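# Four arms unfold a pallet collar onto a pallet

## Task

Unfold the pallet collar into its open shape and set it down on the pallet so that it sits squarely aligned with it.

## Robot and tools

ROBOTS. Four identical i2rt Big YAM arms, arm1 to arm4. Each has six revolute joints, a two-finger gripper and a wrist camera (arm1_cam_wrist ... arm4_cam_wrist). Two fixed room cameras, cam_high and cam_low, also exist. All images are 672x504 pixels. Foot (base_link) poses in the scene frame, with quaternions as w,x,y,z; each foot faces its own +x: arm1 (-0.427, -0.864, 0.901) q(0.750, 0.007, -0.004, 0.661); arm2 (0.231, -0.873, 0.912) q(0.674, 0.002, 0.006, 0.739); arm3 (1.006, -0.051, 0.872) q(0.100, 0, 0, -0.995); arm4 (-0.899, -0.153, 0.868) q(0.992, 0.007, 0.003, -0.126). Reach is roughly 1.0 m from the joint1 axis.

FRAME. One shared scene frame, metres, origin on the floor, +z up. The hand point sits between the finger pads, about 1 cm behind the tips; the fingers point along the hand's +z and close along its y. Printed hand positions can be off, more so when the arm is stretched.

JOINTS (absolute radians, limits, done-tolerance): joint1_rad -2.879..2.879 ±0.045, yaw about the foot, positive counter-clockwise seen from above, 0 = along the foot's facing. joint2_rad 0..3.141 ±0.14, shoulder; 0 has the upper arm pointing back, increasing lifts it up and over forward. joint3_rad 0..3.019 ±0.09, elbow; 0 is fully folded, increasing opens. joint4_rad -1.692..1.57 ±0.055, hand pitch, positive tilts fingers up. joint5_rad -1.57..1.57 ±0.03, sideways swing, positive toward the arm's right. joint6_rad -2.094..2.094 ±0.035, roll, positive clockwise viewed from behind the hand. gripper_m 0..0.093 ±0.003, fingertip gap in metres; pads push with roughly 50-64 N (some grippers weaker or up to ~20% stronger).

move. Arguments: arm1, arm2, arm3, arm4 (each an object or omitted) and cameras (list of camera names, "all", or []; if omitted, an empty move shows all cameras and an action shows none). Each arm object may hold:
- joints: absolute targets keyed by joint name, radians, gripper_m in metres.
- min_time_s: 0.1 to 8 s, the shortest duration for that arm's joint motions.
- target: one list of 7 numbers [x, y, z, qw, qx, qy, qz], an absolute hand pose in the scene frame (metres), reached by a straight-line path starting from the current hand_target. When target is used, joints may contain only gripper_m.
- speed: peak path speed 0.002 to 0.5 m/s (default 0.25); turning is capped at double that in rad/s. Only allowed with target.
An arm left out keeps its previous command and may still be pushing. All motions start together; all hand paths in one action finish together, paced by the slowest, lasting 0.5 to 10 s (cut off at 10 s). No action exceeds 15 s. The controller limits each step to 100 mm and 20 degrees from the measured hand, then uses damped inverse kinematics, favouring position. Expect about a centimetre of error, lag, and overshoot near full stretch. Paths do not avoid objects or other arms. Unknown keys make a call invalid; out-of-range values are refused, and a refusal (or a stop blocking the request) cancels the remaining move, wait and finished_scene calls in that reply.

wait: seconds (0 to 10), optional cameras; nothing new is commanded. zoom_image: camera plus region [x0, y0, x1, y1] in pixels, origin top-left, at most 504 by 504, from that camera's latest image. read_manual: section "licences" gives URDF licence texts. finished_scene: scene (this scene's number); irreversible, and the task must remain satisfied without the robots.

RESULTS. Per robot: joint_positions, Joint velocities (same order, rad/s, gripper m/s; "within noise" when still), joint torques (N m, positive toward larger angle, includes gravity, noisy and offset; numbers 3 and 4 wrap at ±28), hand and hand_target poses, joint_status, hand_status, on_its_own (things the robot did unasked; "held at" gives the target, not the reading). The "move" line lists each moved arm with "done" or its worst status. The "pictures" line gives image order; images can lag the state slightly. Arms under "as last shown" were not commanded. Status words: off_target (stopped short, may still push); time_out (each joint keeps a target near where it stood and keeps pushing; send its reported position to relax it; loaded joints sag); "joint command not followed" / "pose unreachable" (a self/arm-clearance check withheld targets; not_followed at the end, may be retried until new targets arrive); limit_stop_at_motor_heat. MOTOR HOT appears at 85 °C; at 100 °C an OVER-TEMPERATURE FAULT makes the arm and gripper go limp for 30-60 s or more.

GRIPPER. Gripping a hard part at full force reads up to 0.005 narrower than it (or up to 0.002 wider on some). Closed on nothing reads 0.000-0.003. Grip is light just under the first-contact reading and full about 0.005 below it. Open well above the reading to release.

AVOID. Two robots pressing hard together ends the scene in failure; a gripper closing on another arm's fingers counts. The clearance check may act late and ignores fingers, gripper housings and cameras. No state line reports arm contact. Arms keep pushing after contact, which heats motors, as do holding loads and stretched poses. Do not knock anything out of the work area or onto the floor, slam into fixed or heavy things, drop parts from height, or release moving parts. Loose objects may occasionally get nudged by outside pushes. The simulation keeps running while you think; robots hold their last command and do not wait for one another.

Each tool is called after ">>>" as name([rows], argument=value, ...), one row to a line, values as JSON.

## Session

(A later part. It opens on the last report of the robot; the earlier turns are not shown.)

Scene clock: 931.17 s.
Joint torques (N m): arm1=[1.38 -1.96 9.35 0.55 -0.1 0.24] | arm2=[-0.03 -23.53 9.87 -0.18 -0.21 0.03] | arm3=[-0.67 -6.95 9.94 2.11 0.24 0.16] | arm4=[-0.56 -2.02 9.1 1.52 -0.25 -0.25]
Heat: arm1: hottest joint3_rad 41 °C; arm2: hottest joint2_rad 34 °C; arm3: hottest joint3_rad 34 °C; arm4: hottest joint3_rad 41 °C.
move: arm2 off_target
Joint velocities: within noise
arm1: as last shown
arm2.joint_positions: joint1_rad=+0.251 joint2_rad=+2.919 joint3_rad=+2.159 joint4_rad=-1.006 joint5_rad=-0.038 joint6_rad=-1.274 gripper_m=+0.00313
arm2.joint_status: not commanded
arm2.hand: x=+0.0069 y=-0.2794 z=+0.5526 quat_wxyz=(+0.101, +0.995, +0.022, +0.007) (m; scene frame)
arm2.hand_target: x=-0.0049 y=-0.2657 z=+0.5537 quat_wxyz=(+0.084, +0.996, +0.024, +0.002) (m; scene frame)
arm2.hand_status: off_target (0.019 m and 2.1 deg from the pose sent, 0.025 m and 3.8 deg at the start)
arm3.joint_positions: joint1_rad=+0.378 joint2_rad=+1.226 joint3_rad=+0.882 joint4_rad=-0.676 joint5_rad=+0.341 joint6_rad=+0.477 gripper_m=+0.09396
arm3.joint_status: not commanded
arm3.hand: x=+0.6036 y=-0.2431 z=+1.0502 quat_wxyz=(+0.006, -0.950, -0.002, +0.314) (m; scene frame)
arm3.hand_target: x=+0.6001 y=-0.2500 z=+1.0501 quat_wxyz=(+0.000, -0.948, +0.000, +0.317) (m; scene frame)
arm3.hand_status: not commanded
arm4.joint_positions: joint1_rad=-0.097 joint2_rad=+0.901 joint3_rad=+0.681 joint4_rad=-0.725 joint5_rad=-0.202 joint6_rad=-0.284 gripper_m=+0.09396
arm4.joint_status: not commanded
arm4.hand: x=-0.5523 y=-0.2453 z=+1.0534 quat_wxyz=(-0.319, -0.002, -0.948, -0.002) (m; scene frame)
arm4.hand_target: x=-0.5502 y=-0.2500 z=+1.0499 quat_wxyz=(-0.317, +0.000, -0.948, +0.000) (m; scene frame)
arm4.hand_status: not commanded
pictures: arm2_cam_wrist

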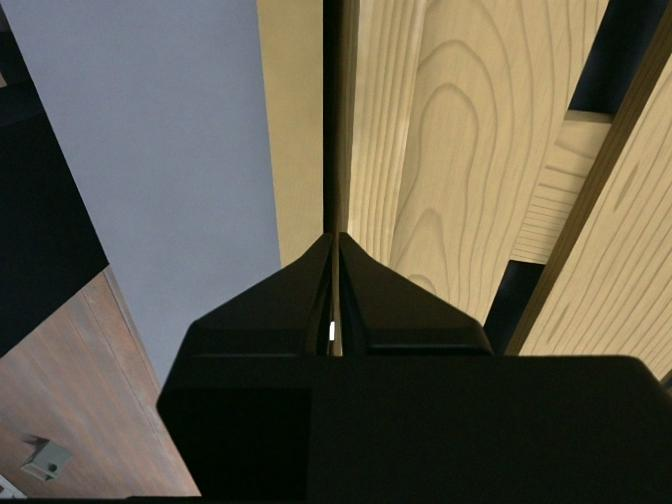

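>>> move(arm2={"target": [-0.005, -0.269, 0.535, 0.0837, 0.9962, 0.0235, 0.002], "speed": 0.03}, cameras=["arm2_cam_wrist"])

>>> zoom_image(camera="arm2_cam_wrist", region=[280, 120, 400, 260])

Scene clock: 950.83 s.
Joint torques (N m): arm1=[1.38 -1.96 9.35 0.57 -0.1 0.24] | arm2=[-0.21 -23.47 10.17 -0.25 -0.21 0.03] | arm3=[-0.5 -7.06 9.85 2.03 0.25 0.18] | arm4=[-0.44 -1.96 9.11 1.57 -0.25 -0.25]
Heat: arm1: hottest joint3_rad 40 °C; arm2: hottest joint3_rad 35 °C; arm3: hottest joint3_rad 34 °C; arm4: hottest joint3_rad 41 °C.
move: arm2 off_target
Joint velocities: within noise
arm1, arm3, arm4: as last shown
arm2.joint_positions: joint1_rad=+0.251 joint2_rad=+2.953 joint3_rad=+2.174 joint4_rad=-0.990 joint5_rad=-0.038 joint6_rad=-1.274 gripper_m=+0.00313
arm2.joint_status: not commanded
arm2.hand: x=+0.0085 y=-0.2845 z=+0.5346 quat_wxyz=(+0.103, +0.994, +0.022, +0.007) (m; scene frame)
arm2.hand_target: x=-0.0050 y=-0.2697 z=+0.5360 quat_wxyz=(+0.083, +0.996, +0.024, +0.002) (m; scene frame)
arm2.hand_status: off_target (0.021 m and 2.3 deg from the pose sent, 0.024 m and 2.1 deg at the start)
pictures: arm2_cam_wrist

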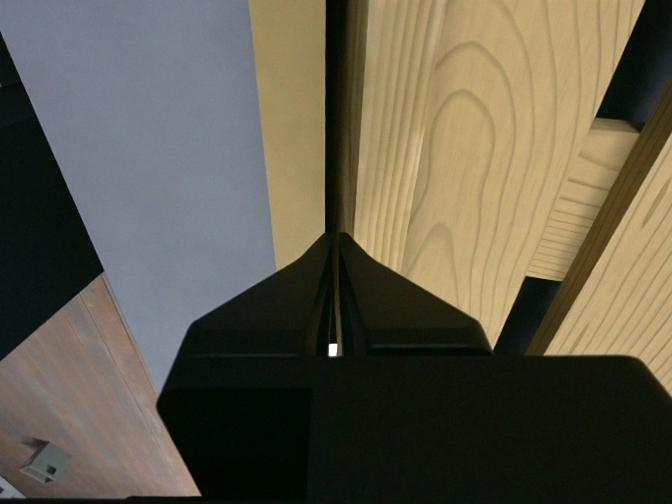

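Scaled by 3.600 from the camera's 672x504 image, which has a finer 960x720 frame.

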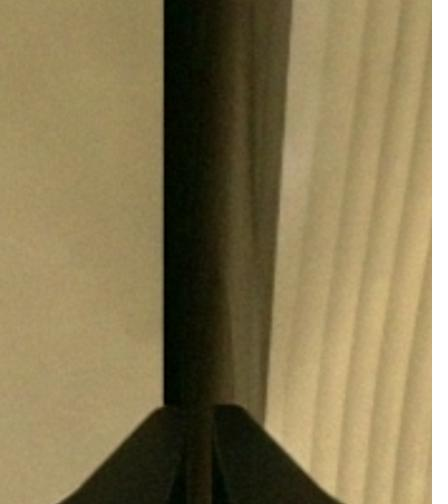

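>>> move(arm2={"target": [-0.005, -0.256, 0.58, 0.0837, 0.9962, 0.0235, 0.002], "speed": 0.1})

>>> move(arm2={"target": [-0.005, -0.2665, 0.537, 0.0837, 0.9962, 0.0235, 0.002], "speed": 0.05}, cameras=["arm2_cam_wrist"])

>>> zoom_image(camera="arm2_cam_wrist", region=[280, 120, 400, 260])

Scene clock: 972.97 s.
Joint torques (N m): arm1=[1.38 -1.96 9.33 0.55 -0.1 0.24] | arm2=[-0.56 -28.34 8.23 -1.06 -0.15 0] | arm3=[-0.44 -7.12 9.8 1.98 0.24 0.21] | arm4=[-0.56 -2.08 9.13 1.52 -0.26 -0.25]
Heat: arm1: hottest joint3_rad 39 °C; arm2: hottest joint3_rad 36 °C; arm3: hottest joint3_rad 34 °C; arm4: hottest joint3_rad 42 °C.
move: arm2 off_target
Joint velocities: within noise
arm1, arm3, arm4: as last shown
arm2.joint_positions: joint1_rad=+0.251 joint2_rad=+2.932 joint3_rad=+2.174 joint4_rad=-1.026 joint5_rad=-0.038 joint6_rad=-1.274 gripper_m=+0.00313
arm2.joint_status: not commanded
arm2.hand: x=+0.0082 y=-0.2831 z=+0.5490 quat_wxyz=(+0.110, +0.994, +0.022, +0.010) (m; scene frame)
arm2.hand_target: x=-0.0049 y=-0.2569 z=+0.5802 quat_wxyz=(+0.084, +0.996, +0.024, +0.002) (m; scene frame)
arm2.hand_status: off_target (0.043 m and 3.2 deg from the pose sent, 0.055 m and 2.3 deg at the start)
pictures: none

Scene clock: 974.60 s.
Joint torques (N m): arm1=[1.32 -1.96 9.33 0.55 -0.1 0.23] | arm2=[-0.38 -23.3 10.07 -0.28 -0.2 0.04] | arm3=[-0.03 -7.18 9.91 2.02 0.23 0.21] | arm4=[-0.62 -2.14 9.11 1.54 -0.26 -0.25]
Heat: arm1: hottest joint3_rad 39 °C; arm2: hottest joint3_rad 36 °C; arm3: hottest joint3_rad 34 °C; arm4: hottest joint3_rad 42 °C.
move: arm2 off_target
Joint velocities: within noise
arm1, arm3, arm4: as last shown
arm2.joint_positions: joint1_rad=+0.251 joint2_rad=+2.955 joint3_rad=+2.187 joint4_rad=-0.998 joint5_rad=-0.038 joint6_rad=-1.274 gripper_m=+0.00313
arm2.joint_status: not commanded
arm2.hand: x=+0.0074 y=-0.2812 z=+0.5368 quat_wxyz=(+0.102, +0.995, +0.022, +0.007) (m; scene frame)
arm2.hand_target: x=-0.0049 y=-0.2672 z=+0.5377 quat_wxyz=(+0.083, +0.996, +0.024, +0.002) (m; scene frame)
arm2.hand_status: off_target (0.019 m and 2.1 deg from the pose sent, 0.024 m and 3.2 deg at the start)
pictures: arm2_cam_wrist

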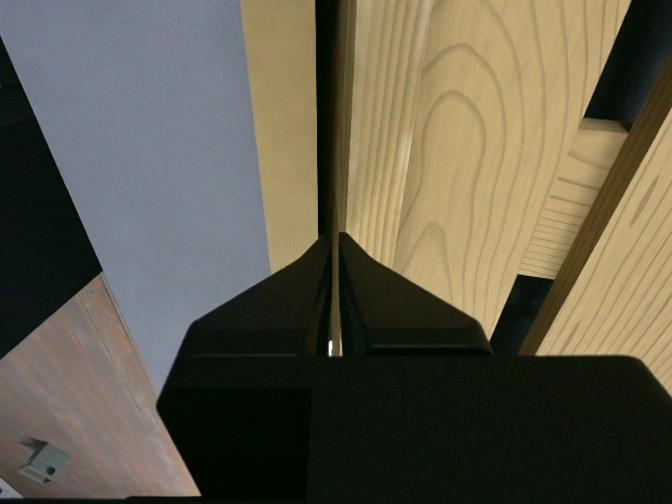

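Scaled by 3.600 from the camera's 672x504 image, which has a finer 960x720 frame.

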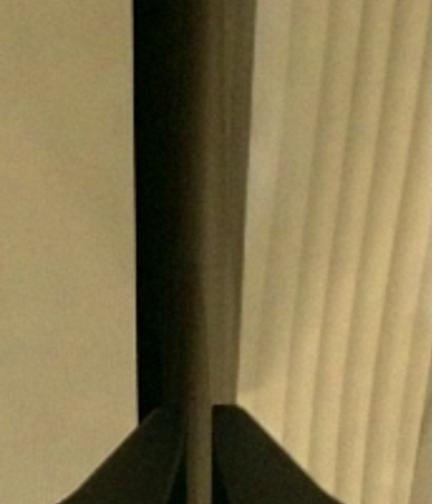

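>>> move(arm2={"target": [-0.005, -0.2718, 0.521, 0.0837, 0.9962, 0.0235, 0.002], "speed": 0.03}, cameras=["arm2_cam_wrist"])

>>> zoom_image(camera="arm2_cam_wrist", region=[280, 120, 400, 260])

Scene clock: 986.83 s.
Joint torques (N m): arm1=[1.38 -1.96 9.33 0.57 -0.1 0.24] | arm2=[0.15 -22.36 9.78 -0.25 -0.19 0.05] | arm3=[-0.09 -6.59 9.91 2.1 0.28 0.21] | arm4=[-0.56 -1.85 9.1 1.54 -0.26 -0.25]
Heat: arm1: hottest joint3_rad 38 °C; arm2: hottest joint2_rad 36 °C; arm3: hottest joint3_rad 34 °C; arm4: hottest joint3_rad 42 °C.
move: arm2 off_target
Joint velocities: within noise
arm1.joint_positions: joint1_rad=-0.015 joint2_rad=+0.710 joint3_rad=+0.509 joint4_rad=-0.992 joint5_rad=-0.003 joint6_rad=-0.012 gripper_m=+0.09396
arm1.joint_status: not commanded
arm1.hand: x=-0.3917 y=-0.6238 z=+1.0274 quat_wxyz=(-0.146, +0.647, -0.737, -0.130) (m; scene frame)
arm1.hand_target: x=-0.3956 y=-0.6278 z=+1.0246 quat_wxyz=(-0.142, +0.648, -0.737, -0.129) (m; scene frame)
arm1.hand_status: not commanded
arm2.joint_positions: joint1_rad=+0.251 joint2_rad=+2.973 joint3_rad=+2.202 joint4_rad=-0.979 joint5_rad=-0.038 joint6_rad=-1.273 gripper_m=+0.00313
arm2.joint_status: not commanded
arm2.hand: x=+0.0062 y=-0.2783 z=+0.5281 quat_wxyz=(+0.094, +0.995, +0.022, +0.004) (m; scene frame)
arm2.hand_target: x=-0.0049 y=-0.2724 z=+0.5215 quat_wxyz=(+0.083, +0.996, +0.024, +0.002) (m; scene frame)
arm2.hand_status: off_target (0.015 m and 1.2 deg from the pose sent, 0.022 m and 2.1 deg at the start)
arm3, arm4: as last shown
pictures: arm2_cam_wrist

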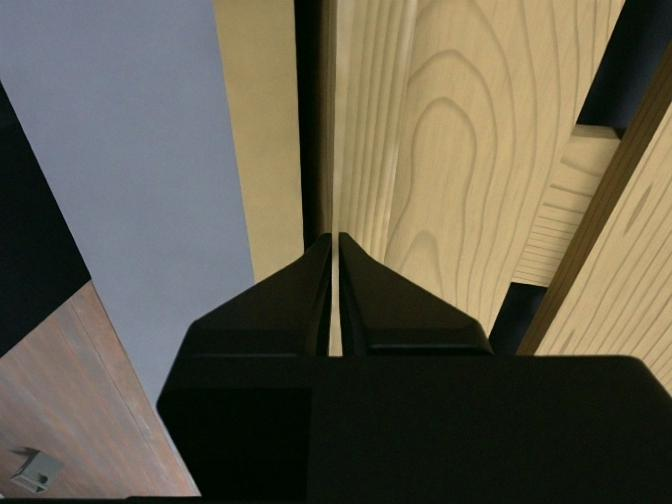

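Scaled by 3.600 from the camera's 672x504 image, which has a finer 960x720 frame.

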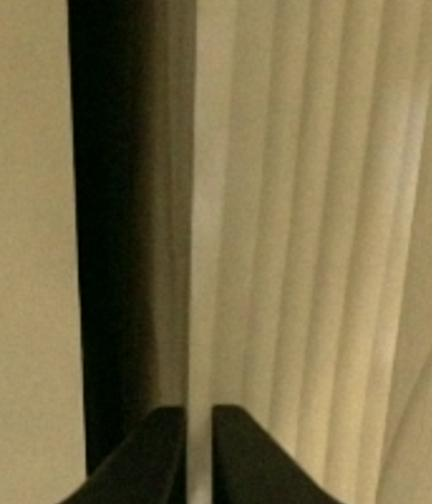

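>>> move(arm2={"target": [-0.005, -0.270, 0.60, 0.1167, 0.9930, 0.0235, 0.0028], "speed": 0.1, "joints": {"gripper_m": 0.045}})

>>> move(arm2={"target": [-0.005, -0.286, 0.556, 0.1167, 0.9930, 0.0235, 0.0028], "speed": 0.05}, cameras=["arm2_cam_wrist"])

>>> zoom_image(camera="arm2_cam_wrist", region=[240, 110, 440, 270])

Scene clock: 1025.07 s.
Joint torques (N m): arm1=[1.38 -2.02 9.33 0.55 -0.1 0.24] | arm2=[-0.44 -28.16 5.65 -1.13 -0.29 -0.01] | arm3=[-0.67 -6.89 9.81 2.02 0.22 0.21] | arm4=[-0.5 -2.02 9.11 1.57 -0.27 -0.24]
Heat: arm1: hottest joint3_rad 38 °C; arm2: hottest joint2_rad 38 °C; arm3: hottest joint3_rad 34 °C; arm4: hottest joint3_rad 42 °C.
move: arm2 off_target
Joint velocities: within noise
arm1, arm3, arm4: as last shown
arm2.joint_positions: joint1_rad=+0.251 joint2_rad=+2.894 joint3_rad=+2.193 joint4_rad=-1.107 joint5_rad=-0.055 joint6_rad=-1.273 gripper_m=+0.04486
arm2.joint_status: all done
arm2.hand: x=+0.0030 y=-0.2759 z=+0.5816 quat_wxyz=(+0.123, +0.992, +0.021, +0.006) (m; scene frame)
arm2.hand_target: x=-0.0050 y=-0.2701 z=+0.5997 quat_wxyz=(+0.117, +0.993, +0.024, +0.003) (m; scene frame)
arm2.hand_status: off_target (0.021 m and 0.9 deg from the pose sent, 0.073 m and 2.6 deg at the start)
pictures: none

Scene clock: 1026.73 s.
Joint torques (N m): arm1=[1.32 -1.96 9.35 0.55 -0.1 0.24] | arm2=[-0.03 -23.77 5.72 -0.38 -0.31 0.06] | arm3=[-0.44 -7.12 9.88 2.03 0.26 0.21] | arm4=[-0.73 -2.08 9.1 1.55 -0.25 -0.25]
Heat: arm1: hottest joint3_rad 38 °C; arm2: hottest joint2_rad 38 °C; arm3: hottest joint3_rad 34 °C; arm4: hottest joint3_rad 42 °C.
move: arm2 off_target
Joint velocities: within noise
arm1, arm3, arm4: as last shown
arm2.joint_positions: joint1_rad=+0.254 joint2_rad=+2.908 joint3_rad=+2.186 joint4_rad=-1.055 joint5_rad=-0.056 joint6_rad=-1.273 gripper_m=+0.04486
arm2.joint_status: not commanded
arm2.hand: x=-0.0002 y=-0.2740 z=+0.5688 quat_wxyz=(+0.109, +0.994, +0.022, +0.000) (m; scene frame)
arm2.hand_target: x=-0.0048 y=-0.2861 z=+0.5564 quat_wxyz=(+0.117, +0.993, +0.024, +0.003) (m; scene frame)
arm2.hand_status: off_target (0.018 m and 1.0 deg from the pose sent, 0.029 m and 0.9 deg at the start)
pictures: arm2_cam_wrist

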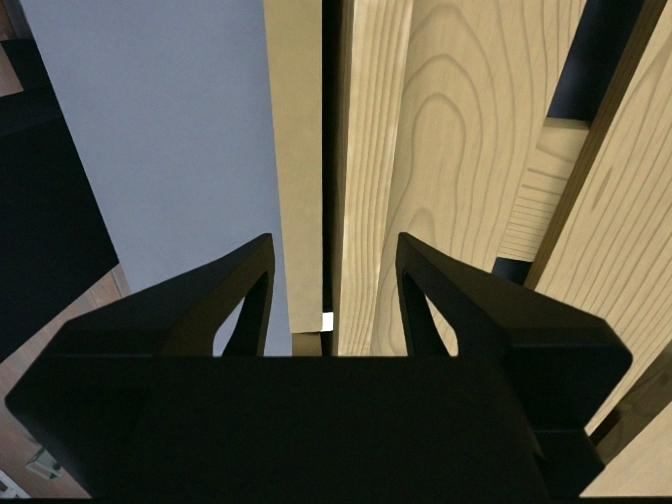

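Scaled by 2.520 from the camera's 672x504 image, which has a finer 960x720 frame.

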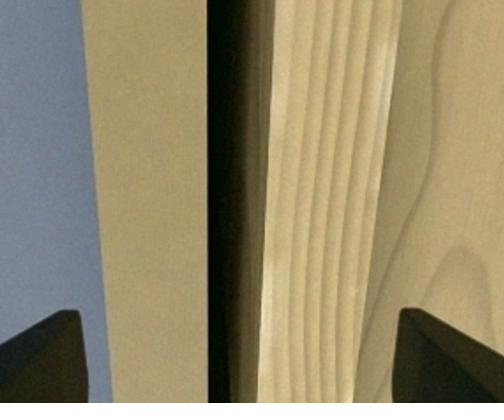

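>>> move(arm2={"target": [-0.005, -0.306, 0.562, 0.1167, 0.9930, 0.0235, 0.0028], "speed": 0.05}, cameras=["arm2_cam_wrist"])

>>> zoom_image(camera="arm2_cam_wrist", region=[240, 110, 440, 270])

Scene clock: 1040.67 s.
Joint torques (N m): arm1=[1.38 -2.02 9.35 0.55 -0.1 0.24] | arm2=[-0.26 -27.81 4.68 -0.49 -0.29 0.03] | arm3=[-0.15 -7.24 9.85 2.03 0.27 0.2] | arm4=[-0.62 -2.14 9.1 1.54 -0.25 -0.25]
Heat: arm1: hottest joint3_rad 37 °C; arm2: hottest joint2_rad 39 °C; arm3: hottest joint3_rad 34 °C; arm4: hottest joint3_rad 42 °C.
move: arm2 off_target
Joint velocities: within noise
arm1, arm3, arm4: as last shown
arm2.joint_positions: joint1_rad=+0.268 joint2_rad=+2.908 joint3_rad=+2.065 joint4_rad=-0.991 joint5_rad=-0.059 joint6_rad=-1.263 gripper_m=+0.04486
arm2.joint_status: not commanded
arm2.hand: x=+0.0073 y=-0.3207 z=+0.5395 quat_wxyz=(+0.136, +0.990, +0.023, +0.009) (m; scene frame)
arm2.hand_target: x=-0.0050 y=-0.3062 z=+0.5618 quat_wxyz=(+0.117, +0.993, +0.024, +0.003) (m; scene frame)
arm2.hand_status: off_target (0.030 m and 2.3 deg from the pose sent, 0.033 m and 1.0 deg at the start)
pictures: arm2_cam_wrist

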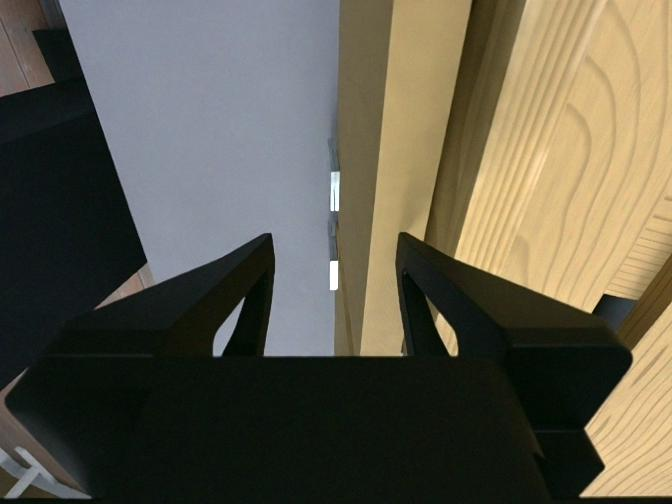

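Scaled by 2.520 from the camera's 672x504 image, which has a finer 960x720 frame.

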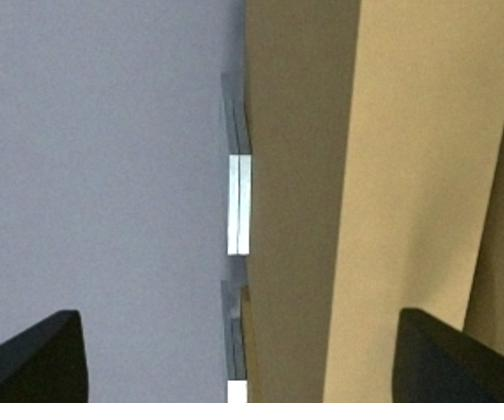

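>>> move(arm2={"target": [-0.005, -0.236, 0.70, 0.1167, 0.9930, 0.0235, 0.0028], "speed": 0.15})

>>> move(arm2={"target": [-0.005, -0.286, 0.557, 0.1167, 0.9930, 0.0235, 0.0028], "speed": 0.08}, cameras=["arm2_cam_wrist"])

>>> zoom_image(camera="arm2_cam_wrist", region=[240, 110, 440, 270])

Scene clock: 1065.57 s.
Joint torques (N m): arm1=[1.38 -1.96 9.36 0.55 -0.1 0.24] | arm2=[-1.61 -28.1 11.41 -1.31 -0.17 -0.12] | arm3=[-0.38 -7.24 9.8 2.09 0.24 0.18] | arm4=[-0.56 -2.02 9.14 1.55 -0.25 -0.26]
Heat: arm1: hottest joint3_rad 37 °C; arm2: hottest joint2_rad 41 °C; arm3: hottest joint3_rad 34 °C; arm4: hottest joint3_rad 42 °C.
move: arm2 off_target
Joint velocities: within noise
arm1: as last shown
arm2.joint_positions: joint1_rad=+0.255 joint2_rad=+2.773 joint3_rad=+2.190 joint4_rad=-1.282 joint5_rad=-0.055 joint6_rad=-1.273 gripper_m=+0.04486
arm2.joint_status: not commanded
arm2.hand: x=-0.0004 y=-0.2692 z=+0.6674 quat_wxyz=(+0.150, +0.988, +0.022, +0.015) (m; scene frame)
arm2.hand_target: x=-0.0042 y=-0.2376 z=+0.7009 quat_wxyz=(+0.116, +0.993, +0.023, +0.003) (m; scene frame)
arm2.hand_status: off_target (0.047 m and 4.1 deg from the pose sent, 0.182 m and 2.3 deg at the start)
arm3.joint_positions: joint1_rad=+0.378 joint2_rad=+1.226 joint3_rad=+0.882 joint4_rad=-0.676 joint5_rad=+0.341 joint6_rad=+0.477 gripper_m=+0.09396
arm3.joint_status: not commanded
arm3.hand: x=+0.6036 y=-0.2431 z=+1.0502 quat_wxyz=(+0.006, -0.950, -0.002, +0.314) (m; scene frame)
arm3.hand_target: x=+0.6001 y=-0.2500 z=+1.0501 quat_wxyz=(+0.000, -0.948, +0.000, +0.317) (m; scene frame)
arm3.hand_status: not commanded
arm4.joint_positions: joint1_rad=-0.097 joint2_rad=+0.901 joint3_rad=+0.681 joint4_rad=-0.725 joint5_rad=-0.202 joint6_rad=-0.284 gripper_m=+0.09396
arm4.joint_status: not commanded
arm4.hand: x=-0.5523 y=-0.2453 z=+1.0534 quat_wxyz=(-0.319, -0.002, -0.948, -0.002) (m; scene frame)
arm4.hand_target: x=-0.5502 y=-0.2500 z=+1.0499 quat_wxyz=(-0.317, +0.000, -0.948, +0.000) (m; scene frame)
arm4.hand_status: not commanded
pictures: none

Scene clock: 1068.13 s.
Joint torques (N m): arm1=[1.38 -2.02 9.35 0.55 -0.1 0.24] | arm2=[-0.03 -23.65 6.6 -0.32 -0.29 0.03] | arm3=[-0.15 -7.24 9.77 1.95 0.22 0.18] | arm4=[-0.56 -2.02 9.11 1.55 -0.26 -0.24]
Heat: arm1: hottest joint3_rad 37 °C; arm2: hottest joint2_rad 41 °C; arm3: hottest joint3_rad 34 °C; arm4: hottest joint3_rad 42 °C.
move: arm2 off_target
Joint velocities: within noise
arm1, arm3, arm4: as last shown
arm2.joint_positions: joint1_rad=+0.255 joint2_rad=+2.909 joint3_rad=+2.172 joint4_rad=-1.055 joint5_rad=-0.056 joint6_rad=-1.273 gripper_m=+0.04486
arm2.joint_status: not commanded
arm2.hand: x=+0.0023 y=-0.2817 z=+0.5644 quat_wxyz=(+0.117, +0.993, +0.023, +0.003) (m; scene frame)
arm2.hand_target: x=-0.0048 y=-0.2861 z=+0.5572 quat_wxyz=(+0.117, +0.993, +0.023, +0.003) (m; scene frame)
arm2.hand_status: off_target (0.011 m and 0.1 deg from the pose sent, 0.112 m and 4.1 deg at the start)
pictures: arm2_cam_wrist

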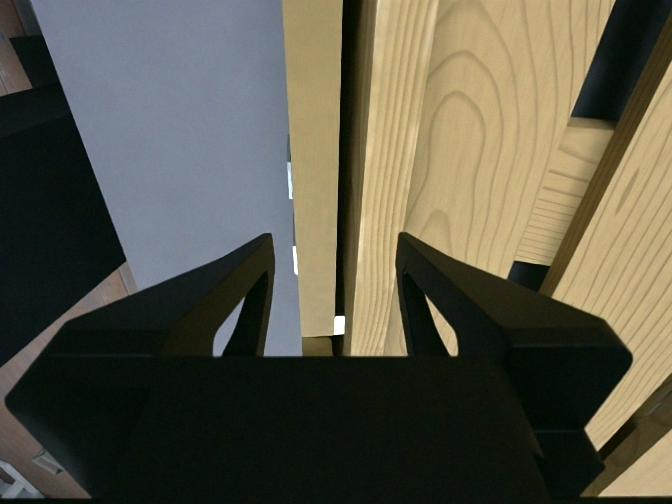

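Scaled by 2.520 from the camera's 672x504 image, which has a finer 960x720 frame.

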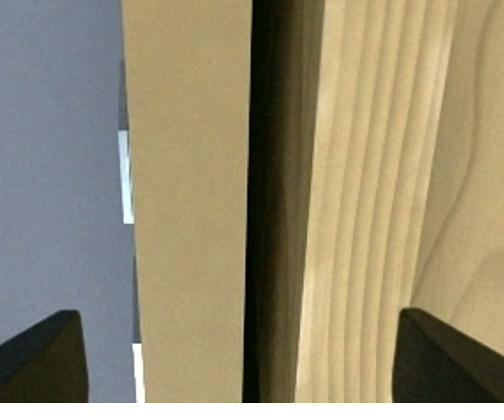

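>>> move(arm2={"target": [-0.005, -0.258, 0.70, 0.1167, 0.9930, 0.0235, 0.0028], "speed": 0.15})

>>> move(arm2={"target": [-0.005, -0.308, 0.557, 0.1167, 0.9930, 0.0235, 0.0028], "speed": 0.08}, cameras=["arm2_cam_wrist"])

>>> zoom_image(camera="arm2_cam_wrist", region=[240, 110, 440, 270])

Scene clock: 1084.87 s.
Joint torques (N m): arm1=[1.44 -1.96 9.36 0.55 -0.1 0.24] | arm2=[-0.79 -28.16 6.28 -1.1 -0.22 -0.05] | arm3=[-0.79 -7.47 9.91 1.95 0.25 0.2] | arm4=[-0.62 -2.02 9.16 1.55 -0.26 -0.25]
Heat: arm1: hottest joint3_rad 37 °C; arm2: hottest joint2_rad 37 °C; arm3: hottest joint3_rad 35 °C; arm4: hottest joint3_rad 42 °C.
move: arm2 off_target
Joint velocities: within noise
arm1, arm3, arm4: as last shown
arm2.joint_positions: joint1_rad=+0.255 joint2_rad=+2.715 joint3_rad=+2.123 joint4_rad=-1.214 joint5_rad=-0.056 joint6_rad=-1.273 gripper_m=+0.04487
arm2.joint_status: not commanded
arm2.hand: x=-0.0030 y=-0.2625 z=+0.6825 quat_wxyz=(+0.123, +0.992, +0.022, +0.005) (m; scene frame)
arm2.hand_target: x=-0.0049 y=-0.2579 z=+0.6997 quat_wxyz=(+0.117, +0.993, +0.023, +0.003) (m; scene frame)
arm2.hand_status: off_target (0.018 m and 0.8 deg from the pose sent, 0.138 m and 0.1 deg at the start)
pictures: none

Scene clock: 1087.43 s.
Joint torques (N m): arm1=[1.44 -1.96 9.35 0.55 -0.1 0.24] | arm2=[-0.03 -23.18 6.05 -0.35 -0.3 0.06] | arm3=[-0.73 -6.89 9.89 1.98 0.23 0.18] | arm4=[-0.62 -1.96 9.11 1.52 -0.26 -0.25]
Heat: arm1: hottest joint3_rad 37 °C; arm2: hottest joint2_rad 37 °C; arm3: hottest joint3_rad 35 °C; arm4: hottest joint3_rad 42 °C.
move: arm2 off_target
Joint velocities: within noise
arm1, arm3, arm4: as last shown
arm2.joint_positions: joint1_rad=+0.266 joint2_rad=+2.860 joint3_rad=+2.053 joint4_rad=-0.983 joint5_rad=-0.059 joint6_rad=-1.262 gripper_m=+0.04487
arm2.joint_status: not commanded
arm2.hand: x=+0.0018 y=-0.3022 z=+0.5647 quat_wxyz=(+0.115, +0.993, +0.023, +0.002) (m; scene frame)
arm2.hand_target: x=-0.0048 y=-0.3080 z=+0.5572 quat_wxyz=(+0.117, +0.993, +0.024, +0.003) (m; scene frame)
arm2.hand_status: off_target (0.012 m and 0.2 deg from the pose sent, 0.134 m and 0.8 deg at the start)
pictures: arm2_cam_wrist

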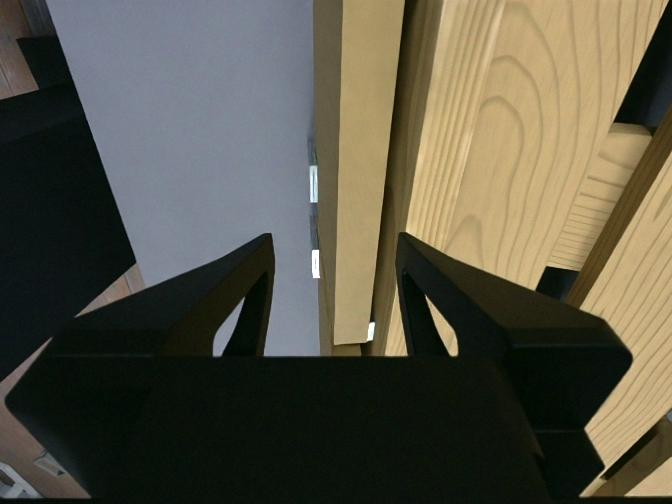

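Scaled by 2.520 from the camera's 672x504 image, which has a finer 960x720 frame.

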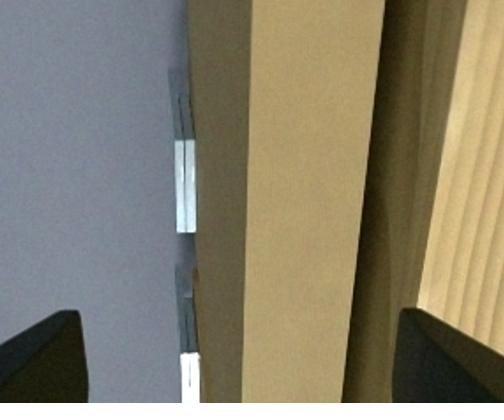

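>>> move(arm2={"target": [-0.005, -0.3146, 0.540, 0.1167, 0.9930, 0.0235, 0.0028], "speed": 0.05}, cameras=["arm2_cam_wrist"])

>>> zoom_image(camera="arm2_cam_wrist", region=[300, 150, 460, 270])

Scene clock: 1120.63 s.
Joint torques (N m): arm1=[1.38 -1.96 9.35 0.55 -0.1 0.24] | arm2=[0.26 -22.53 6.06 -0.32 -0.31 0.05] | arm3=[-0.5 -7.18 9.98 2.07 0.26 0.24] | arm4=[-0.44 -1.96 9.11 1.51 -0.26 -0.25]
Heat: arm1: hottest joint3_rad 37 °C; arm2: hottest joint2_rad 37 °C; arm3: hottest joint3_rad 35 °C; arm4: hottest joint3_rad 42 °C.
move: arm2 off_target
Joint velocities: within noise
arm1.joint_positions: joint1_rad=-0.015 joint2_rad=+0.710 joint3_rad=+0.509 joint4_rad=-0.992 joint5_rad=-0.003 joint6_rad=-0.012 gripper_m=+0.09396
arm1.joint_status: not commanded
arm1.hand: x=-0.3917 y=-0.6238 z=+1.0274 quat_wxyz=(-0.146, +0.647, -0.737, -0.130) (m; scene frame)
arm1.hand_target: x=-0.3956 y=-0.6278 z=+1.0246 quat_wxyz=(-0.142, +0.648, -0.737, -0.129) (m; scene frame)
arm1.hand_status: not commanded
arm2.joint_positions: joint1_rad=+0.270 joint2_rad=+2.885 joint3_rad=+2.053 joint4_rad=-0.958 joint5_rad=-0.060 joint6_rad=-1.259 gripper_m=+0.04487
arm2.joint_status: not commanded
arm2.hand: x=+0.0017 y=-0.3090 z=+0.5483 quat_wxyz=(+0.115, +0.993, +0.023, +0.002) (m; scene frame)
arm2.hand_target: x=-0.0048 y=-0.3147 z=+0.5402 quat_wxyz=(+0.117, +0.993, +0.024, +0.003) (m; scene frame)
arm2.hand_status: off_target (0.012 m and 0.2 deg from the pose sent, 0.028 m and 0.2 deg at the start)
arm3, arm4: as last shown
pictures: arm2_cam_wrist

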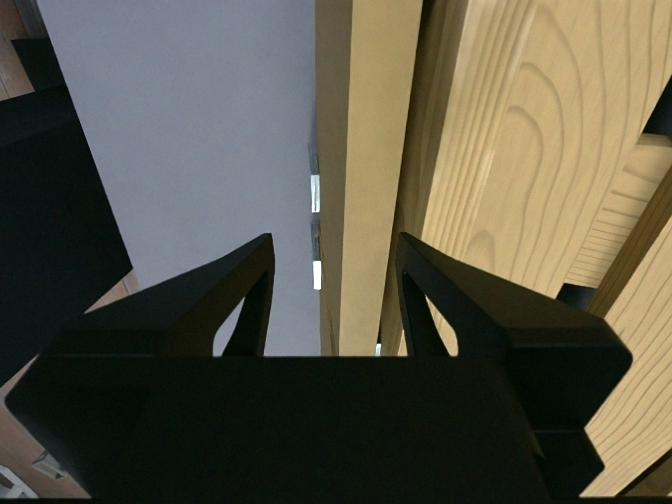

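Scaled by 3.150 from the camera's 672x504 image, which has a finer 960x720 frame.

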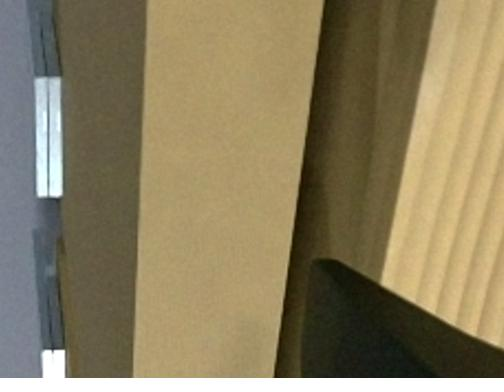

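>>> move(arm2={"target": [-0.005, -0.3208, 0.515, 0.1167, 0.9930, 0.0235, 0.0028], "speed": 0.04}, cameras=["arm2_cam_wrist"])

>>> zoom_image(camera="arm2_cam_wrist", region=[300, 150, 460, 270])

Scene clock: 1134.63 s.
Joint torques (N m): arm1=[1.38 -2.02 9.36 0.54 -0.1 0.24] | arm2=[-0.03 -20.89 7.99 -0.25 -0.31 0.04] | arm3=[-0.38 -7.12 9.65 2.09 0.23 0.21] | arm4=[-0.73 -2.02 9.09 1.52 -0.25 -0.25]
Heat: arm1: hottest joint3_rad 37 °C; arm2: hottest joint2_rad 37 °C; arm3: hottest joint3_rad 35 °C; arm4: hottest joint3_rad 43 °C.
move: arm2 off_target
Joint velocities: within noise
arm1, arm3, arm4: as last shown
arm2.joint_positions: joint1_rad=+0.271 joint2_rad=+2.915 joint3_rad=+2.053 joint4_rad=-0.933 joint5_rad=-0.061 joint6_rad=-1.256 gripper_m=+0.04487
arm2.joint_status: not commanded
arm2.hand: x=+0.0040 y=-0.3179 z=+0.5297 quat_wxyz=(+0.118, +0.993, +0.021, +0.003) (m; scene frame)
arm2.hand_target: x=-0.0046 y=-0.3213 z=+0.5155 quat_wxyz=(+0.116, +0.993, +0.023, +0.003) (m; scene frame)
arm2.hand_status: off_target (0.017 m and 0.3 deg from the pose sent, 0.036 m and 0.2 deg at the start)
pictures: arm2_cam_wrist

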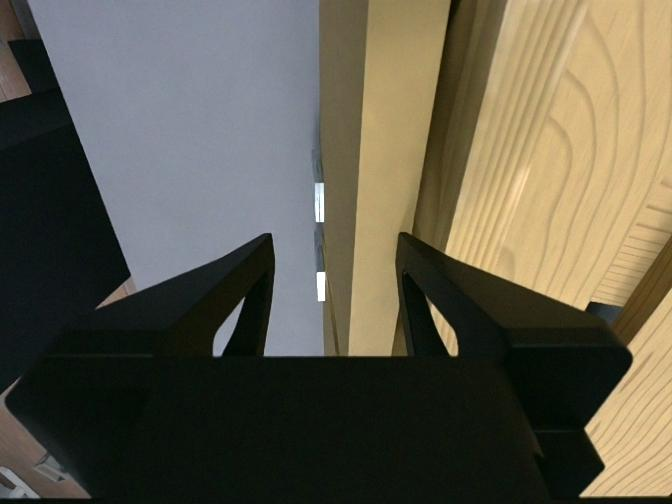

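Scaled by 3.150 from the camera's 672x504 image, which has a finer 960x720 frame.

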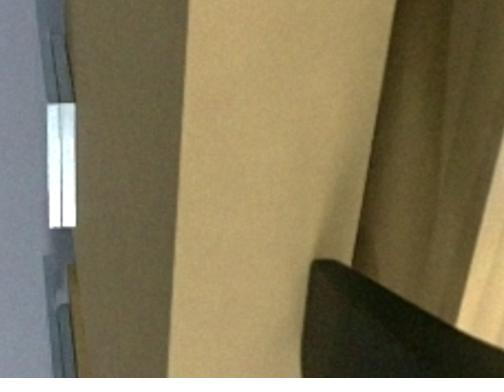

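>>> move(arm2={"target": [-0.005, -0.2533, 0.70, 0.1167, 0.9930, 0.0235, 0.0028], "speed": 0.15})

>>> move(arm2={"target": [-0.005, -0.3045, 0.551, 0.1167, 0.9930, 0.0235, 0.0028], "speed": 0.08}, cameras=["arm2_cam_wrist"])

>>> zoom_image(camera="arm2_cam_wrist", region=[300, 150, 460, 270])

Scene clock: 1166.97 s.
Joint torques (N m): arm1=[1.38 -1.96 9.35 0.55 -0.1 0.24] | arm2=[-1.79 -28.57 10.73 -1.18 -0.17 -0.13] | arm3=[-0.32 -7.3 9.89 1.95 0.21 0.21] | arm4=[-0.44 -1.96 9.11 1.52 -0.26 -0.25]
Heat: arm1: hottest joint3_rad 37 °C; arm2: hottest joint2_rad 34 °C; arm3: hottest joint3_rad 35 °C; arm4: hottest joint3_rad 43 °C.
move: arm2 off_target
Joint velocities: within noise
arm1, arm3, arm4: as last shown
arm2.joint_positions: joint1_rad=+0.264 joint2_rad=+2.728 joint3_rad=+2.083 joint4_rad=-1.222 joint5_rad=-0.056 joint6_rad=-1.265 gripper_m=+0.04487
arm2.joint_status: not commanded
arm2.hand: x=-0.0003 y=-0.2881 z=+0.6657 quat_wxyz=(+0.151, +0.988, +0.022, +0.016) (m; scene frame)
arm2.hand_target: x=-0.0042 y=-0.2549 z=+0.7009 quat_wxyz=(+0.116, +0.993, +0.023, +0.003) (m; scene frame)
arm2.hand_status: off_target (0.049 m and 4.2 deg from the pose sent, 0.182 m and 0.3 deg at the start)
pictures: none

Scene clock: 1169.63 s.
Joint torques (N m): arm1=[1.32 -2.02 9.33 0.55 -0.1 0.24] | arm2=[-0.15 -23.12 6.65 -0.29 -0.31 0.04] | arm3=[-0.44 -7.06 9.87 1.98 0.23 0.18] | arm4=[-0.56 -2.14 9.13 1.54 -0.25 -0.25]
Heat: arm1: hottest joint3_rad 37 °C; arm2: hottest joint2_rad 34 °C; arm3: hottest joint3_rad 35 °C; arm4: hottest joint3_rad 43 °C.
move: arm2 done
Joint velocities: within noise
arm1, arm3, arm4: as last shown
arm2.joint_positions: joint1_rad=+0.264 joint2_rad=+2.882 joint3_rad=+2.078 joint4_rad=-0.992 joint5_rad=-0.059 joint6_rad=-1.264 gripper_m=+0.04487
arm2.joint_status: not commanded
arm2.hand: x=+0.0030 y=-0.3022 z=+0.5570 quat_wxyz=(+0.119, +0.993, +0.022, +0.003) (m; scene frame)
arm2.hand_target: x=-0.0049 y=-0.3045 z=+0.5512 quat_wxyz=(+0.117, +0.993, +0.023, +0.003) (m; scene frame)
arm2.hand_status: done (0.010 m and 0.3 deg from the pose sent, 0.116 m and 4.2 deg at the start)
pictures: arm2_cam_wrist

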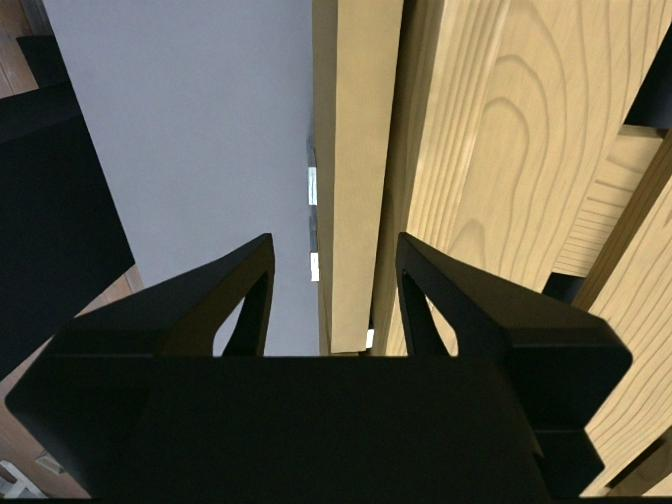

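Scaled by 3.150 from the camera's 672x504 image, which has a finer 960x720 frame.

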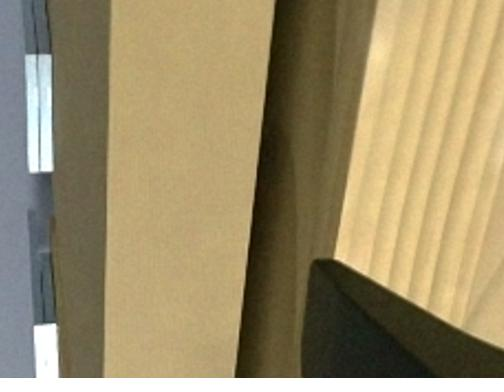

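>>> move(arm2={"target": [-0.005, -0.3174, 0.513, 0.1167, 0.9930, 0.0235, 0.0028], "speed": 0.06}, cameras=["arm2_cam_wrist"])

>>> zoom_image(camera="arm2_cam_wrist", region=[300, 150, 460, 270])

Scene clock: 1186.43 s.
Joint torques (N m): arm1=[1.38 -2.02 9.35 0.54 -0.1 0.24] | arm2=[-0.09 -21.6 7.92 -0.72 -0.3 0.04] | arm3=[-0.73 -7 9.85 2.14 0.24 0.18] | arm4=[-0.67 -2.02 9.11 1.51 -0.26 -0.25]
Heat: arm1: hottest joint3_rad 37 °C; arm2: hottest joint2_rad 33 °C; arm3: hottest joint3_rad 35 °C; arm4: hottest joint3_rad 43 °C.
move: arm2 off_target
Joint velocities: within noise
arm1: as last shown
arm2.joint_positions: joint1_rad=+0.269 joint2_rad=+2.934 joint3_rad=+2.079 joint4_rad=-0.936 joint5_rad=-0.060 joint6_rad=-1.257 gripper_m=+0.04488
arm2.joint_status: not commanded
arm2.hand: x=+0.0041 y=-0.3148 z=+0.5237 quat_wxyz=(+0.116, +0.993, +0.021, +0.003) (m; scene frame)
arm2.hand_target: x=-0.0046 y=-0.3179 z=+0.5133 quat_wxyz=(+0.117, +0.993, +0.023, +0.003) (m; scene frame)
arm2.hand_status: off_target (0.014 m and 0.3 deg from the pose sent, 0.047 m and 0.3 deg at the start)
arm3.joint_positions: joint1_rad=+0.378 joint2_rad=+1.226 joint3_rad=+0.882 joint4_rad=-0.676 joint5_rad=+0.341 joint6_rad=+0.477 gripper_m=+0.09396
arm3.joint_status: not commanded
arm3.hand: x=+0.6036 y=-0.2431 z=+1.0502 quat_wxyz=(+0.006, -0.950, -0.002, +0.314) (m; scene frame)
arm3.hand_target: x=+0.6001 y=-0.2500 z=+1.0501 quat_wxyz=(+0.000, -0.948, +0.000, +0.317) (m; scene frame)
arm3.hand_status: not commanded
arm4.joint_positions: joint1_rad=-0.097 joint2_rad=+0.901 joint3_rad=+0.681 joint4_rad=-0.725 joint5_rad=-0.202 joint6_rad=-0.284 gripper_m=+0.09396
arm4.joint_status: not commanded
arm4.hand: x=-0.5523 y=-0.2453 z=+1.0534 quat_wxyz=(-0.319, -0.002, -0.948, -0.002) (m; scene frame)
arm4.hand_target: x=-0.5502 y=-0.2500 z=+1.0499 quat_wxyz=(-0.317, +0.000, -0.948, +0.000) (m; scene frame)
arm4.hand_status: not commanded
pictures: arm2_cam_wrist

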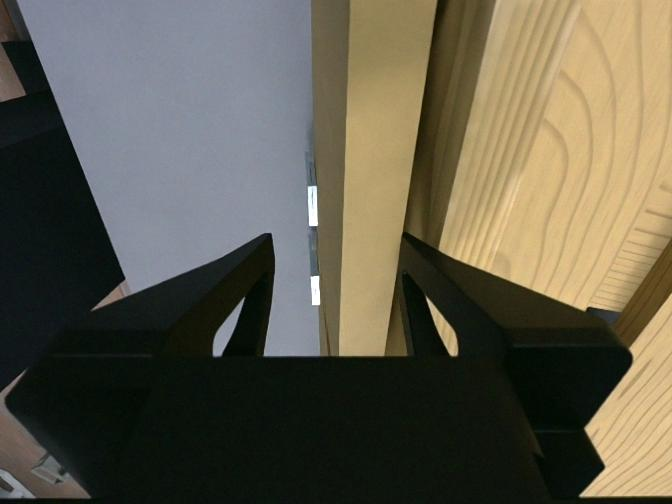

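Scaled by 3.150 from the camera's 672x504 image, which has a finer 960x720 frame.

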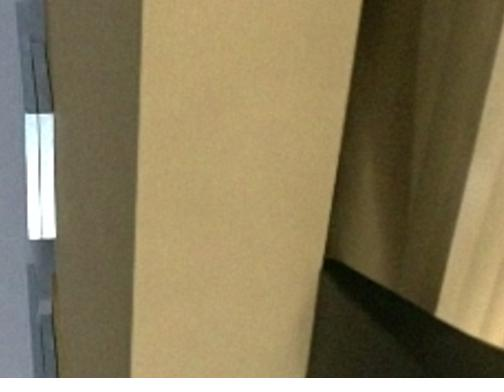

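>>> move(arm2={"joints": {"gripper_m": 0.016}}, cameras=["arm2_cam_wrist"])

>>> zoom_image(camera="arm2_cam_wrist", region=[260, 110, 460, 270])

Scene clock: 1197.27 s.
Joint torques (N m): arm1=[1.44 -2.02 9.37 0.55 -0.1 0.24] | arm2=[0.15 -22.07 7.42 -1.22 -0.49 0.01] | arm3=[-0.09 -7.53 9.83 1.98 0.25 0.21] | arm4=[-0.56 -1.96 9.11 1.57 -0.25 -0.25]
Heat: arm1: hottest joint3_rad 37 °C; arm2: hottest joint2_rad 33 °C; arm3: hottest joint3_rad 35 °C; arm4: hottest joint3_rad 43 °C.
move: arm2 done
Joint velocities: within noise
arm1, arm3, arm4: as last shown
arm2.joint_positions: joint1_rad=+0.269 joint2_rad=+2.938 joint3_rad=+2.085 joint4_rad=-0.923 joint5_rad=-0.055 joint6_rad=-1.253 gripper_m=+0.01877
arm2.joint_status: all done
arm2.hand: x=+0.0033 y=-0.3102 z=+0.5220 quat_wxyz=(+0.108, +0.994, +0.019, +0.003) (m; scene frame)
arm2.hand_target: x=-0.0047 y=-0.3178 z=+0.5133 quat_wxyz=(+0.116, +0.993, +0.024, +0.003) (m; scene frame)
arm2.hand_status: not commanded
pictures: arm2_cam_wrist

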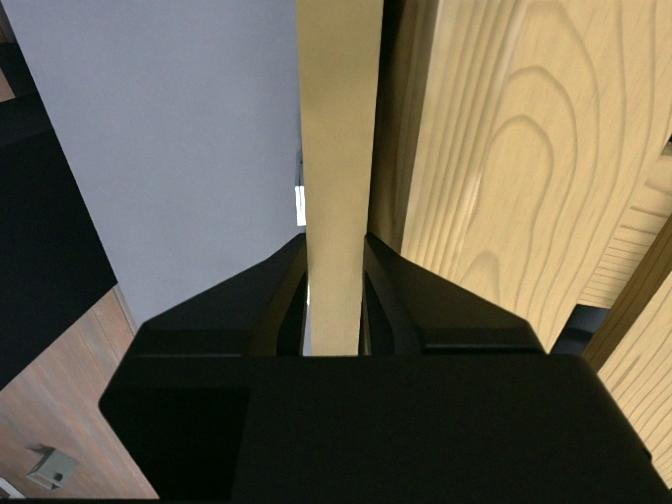

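Scaled by 2.520 from the camera's 672x504 image, which has a finer 960x720 frame.

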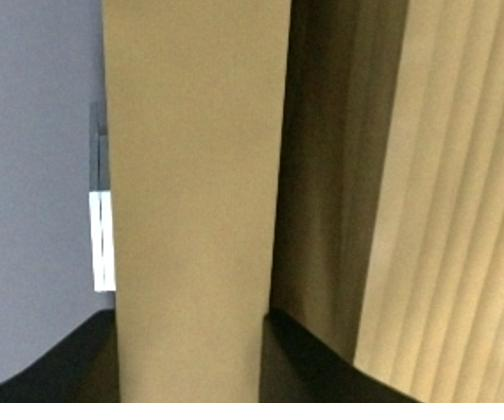

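>>> move(arm2={"target": [-0.005, -0.37, 0.527, 0.0697, 0.9973, 0.0235, 0.0016], "speed": 0.05, "joints": {"gripper_m": 0.010}}, cameras=["arm2_cam_wrist", "arm3_cam_wrist", "arm4_cam_wrist", "cam_high"])

Scene clock: 1214.63 s.
Joint torques (N m): arm1=[1.44 -1.96 9.35 0.57 -0.1 0.24] | arm2=[0.38 -23.3 2.63 -0.64 -0.53 0.05] | arm3=[-0.73 -7 9.94 1.94 0.22 0.22] | arm4=[-0.5 -1.96 9.11 1.58 -0.25 -0.25]
Heat: arm1: hottest joint3_rad 37 °C; arm2: hottest joint2_rad 33 °C; arm3: hottest joint3_rad 35 °C; arm4: hottest joint3_rad 43 °C.
move: arm2 off_target
Joint velocities: within noise
arm1, arm3, arm4: as last shown
arm2.joint_positions: joint1_rad=+0.305 joint2_rad=+2.811 joint3_rad=+1.757 joint4_rad=-0.633 joint5_rad=-0.029 joint6_rad=-1.208 gripper_m=+0.01870
arm2.joint_status: gripper_m off_target (ended at +0.01870, target +0.01000)
arm2.hand: x=+0.0049 y=-0.3589 z=+0.5225 quat_wxyz=(+0.062, +0.998, +0.017, +0.002) (m; scene frame)
arm2.hand_target: x=-0.0047 y=-0.3698 z=+0.5268 quat_wxyz=(+0.070, +0.997, +0.023, +0.002) (m; scene frame)
arm2.hand_status: off_target (0.016 m and 1.2 deg from the pose sent, 0.061 m and 4.5 deg at the start)
pictures: arm2_cam_wrist, arm3_cam_wrist, arm4_cam_wrist, cam_high

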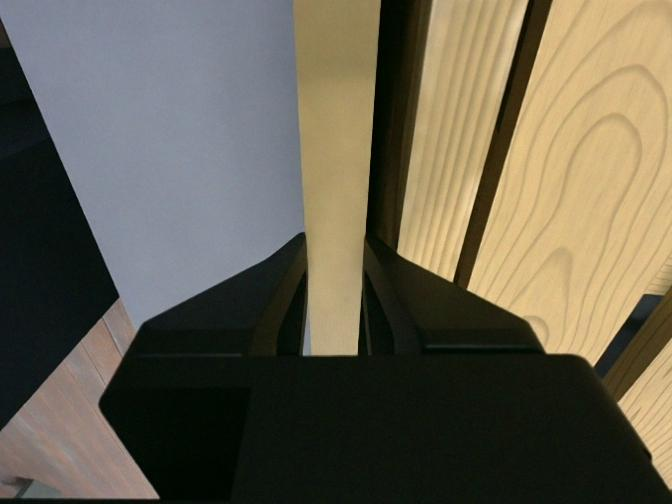

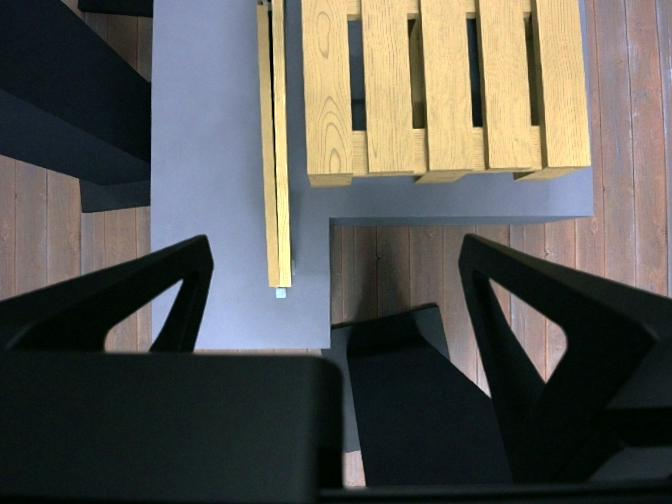

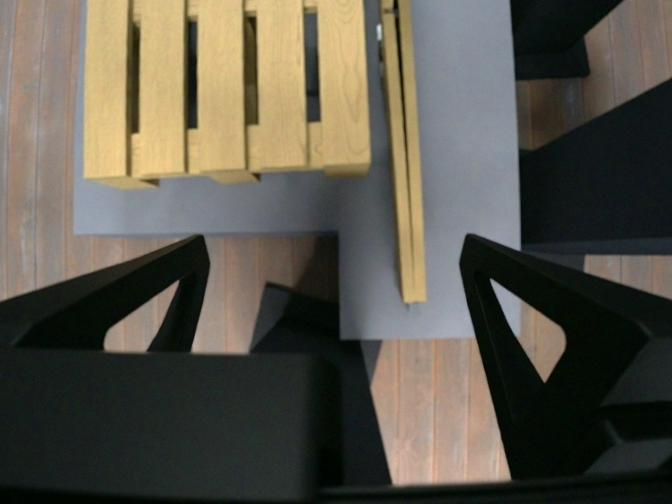

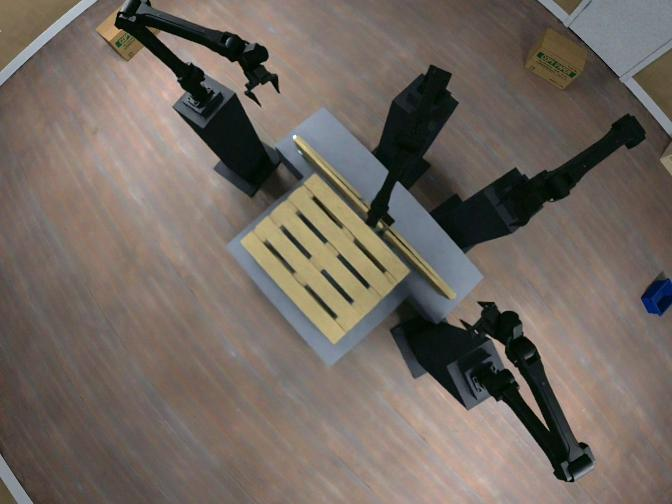

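>>> move(arm2={"target": [-0.005, -0.42, 0.527, 0.0349, 0.9991, 0.0235, 0.0008], "speed": 0.05}, cameras=["arm2_cam_wrist", "arm3_cam_wrist", "arm4_cam_wrist"])

Scene clock: 1227.20 s.
Joint torques (N m): arm1=[1.38 -2.02 9.35 0.55 -0.09 0.24] | arm2=[1.14 -21.36 1.02 -0.91 -0.67 0.03] | arm3=[-0.32 -7.06 9.84 2.03 0.24 0.15] | arm4=[-0.32 -2.08 9.1 1.58 -0.26 -0.26]
Heat: arm1: hottest joint3_rad 37 °C; arm2: hottest joint2_rad 33 °C; arm3: hottest joint3_rad 35 °C; arm4: hottest joint3_rad 43 °C.
move: arm2 off_target
Joint velocities: within noise
arm1, arm3, arm4: as last shown
arm2.joint_positions: joint1_rad=+0.343 joint2_rad=+2.736 joint3_rad=+1.531 joint4_rad=-0.396 joint5_rad=-0.001 joint6_rad=-1.159 gripper_m=+0.01864
arm2.joint_status: not commanded
arm2.hand: x=+0.0050 y=-0.3982 z=+0.5249 quat_wxyz=(+0.017, +1.000, +0.012, +0.000) (m; scene frame)
arm2.hand_target: x=-0.0043 y=-0.4196 z=+0.5267 quat_wxyz=(+0.035, +0.999, +0.023, +0.001) (m; scene frame)
arm2.hand_status: off_target (0.024 m and 2.5 deg from the pose sent, 0.062 m and 3.3 deg at the start)
pictures: arm2_cam_wrist, arm3_cam_wrist, arm4_cam_wrist

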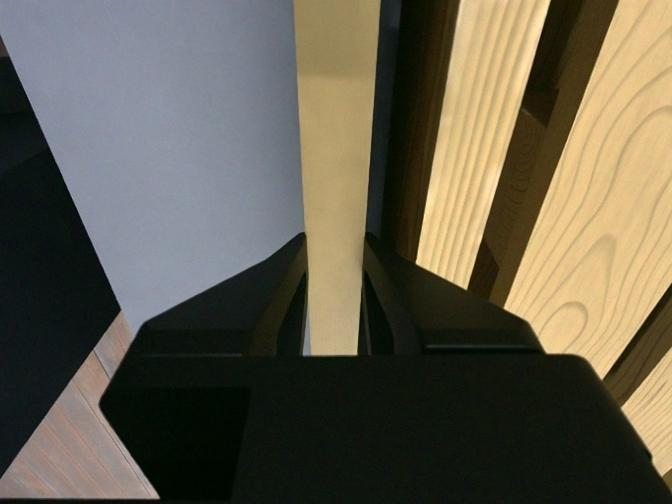

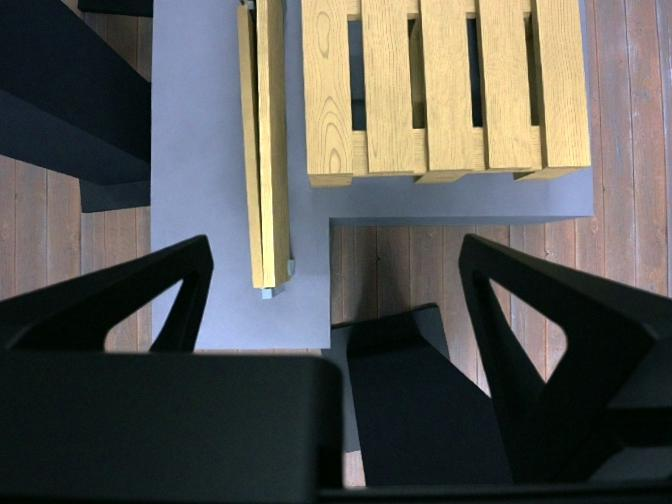

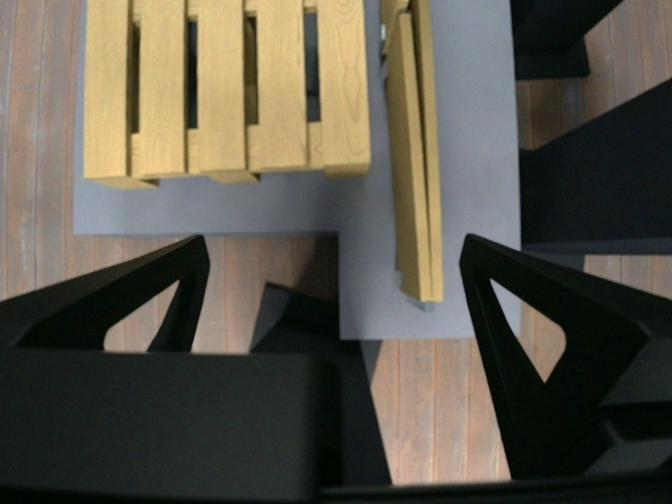

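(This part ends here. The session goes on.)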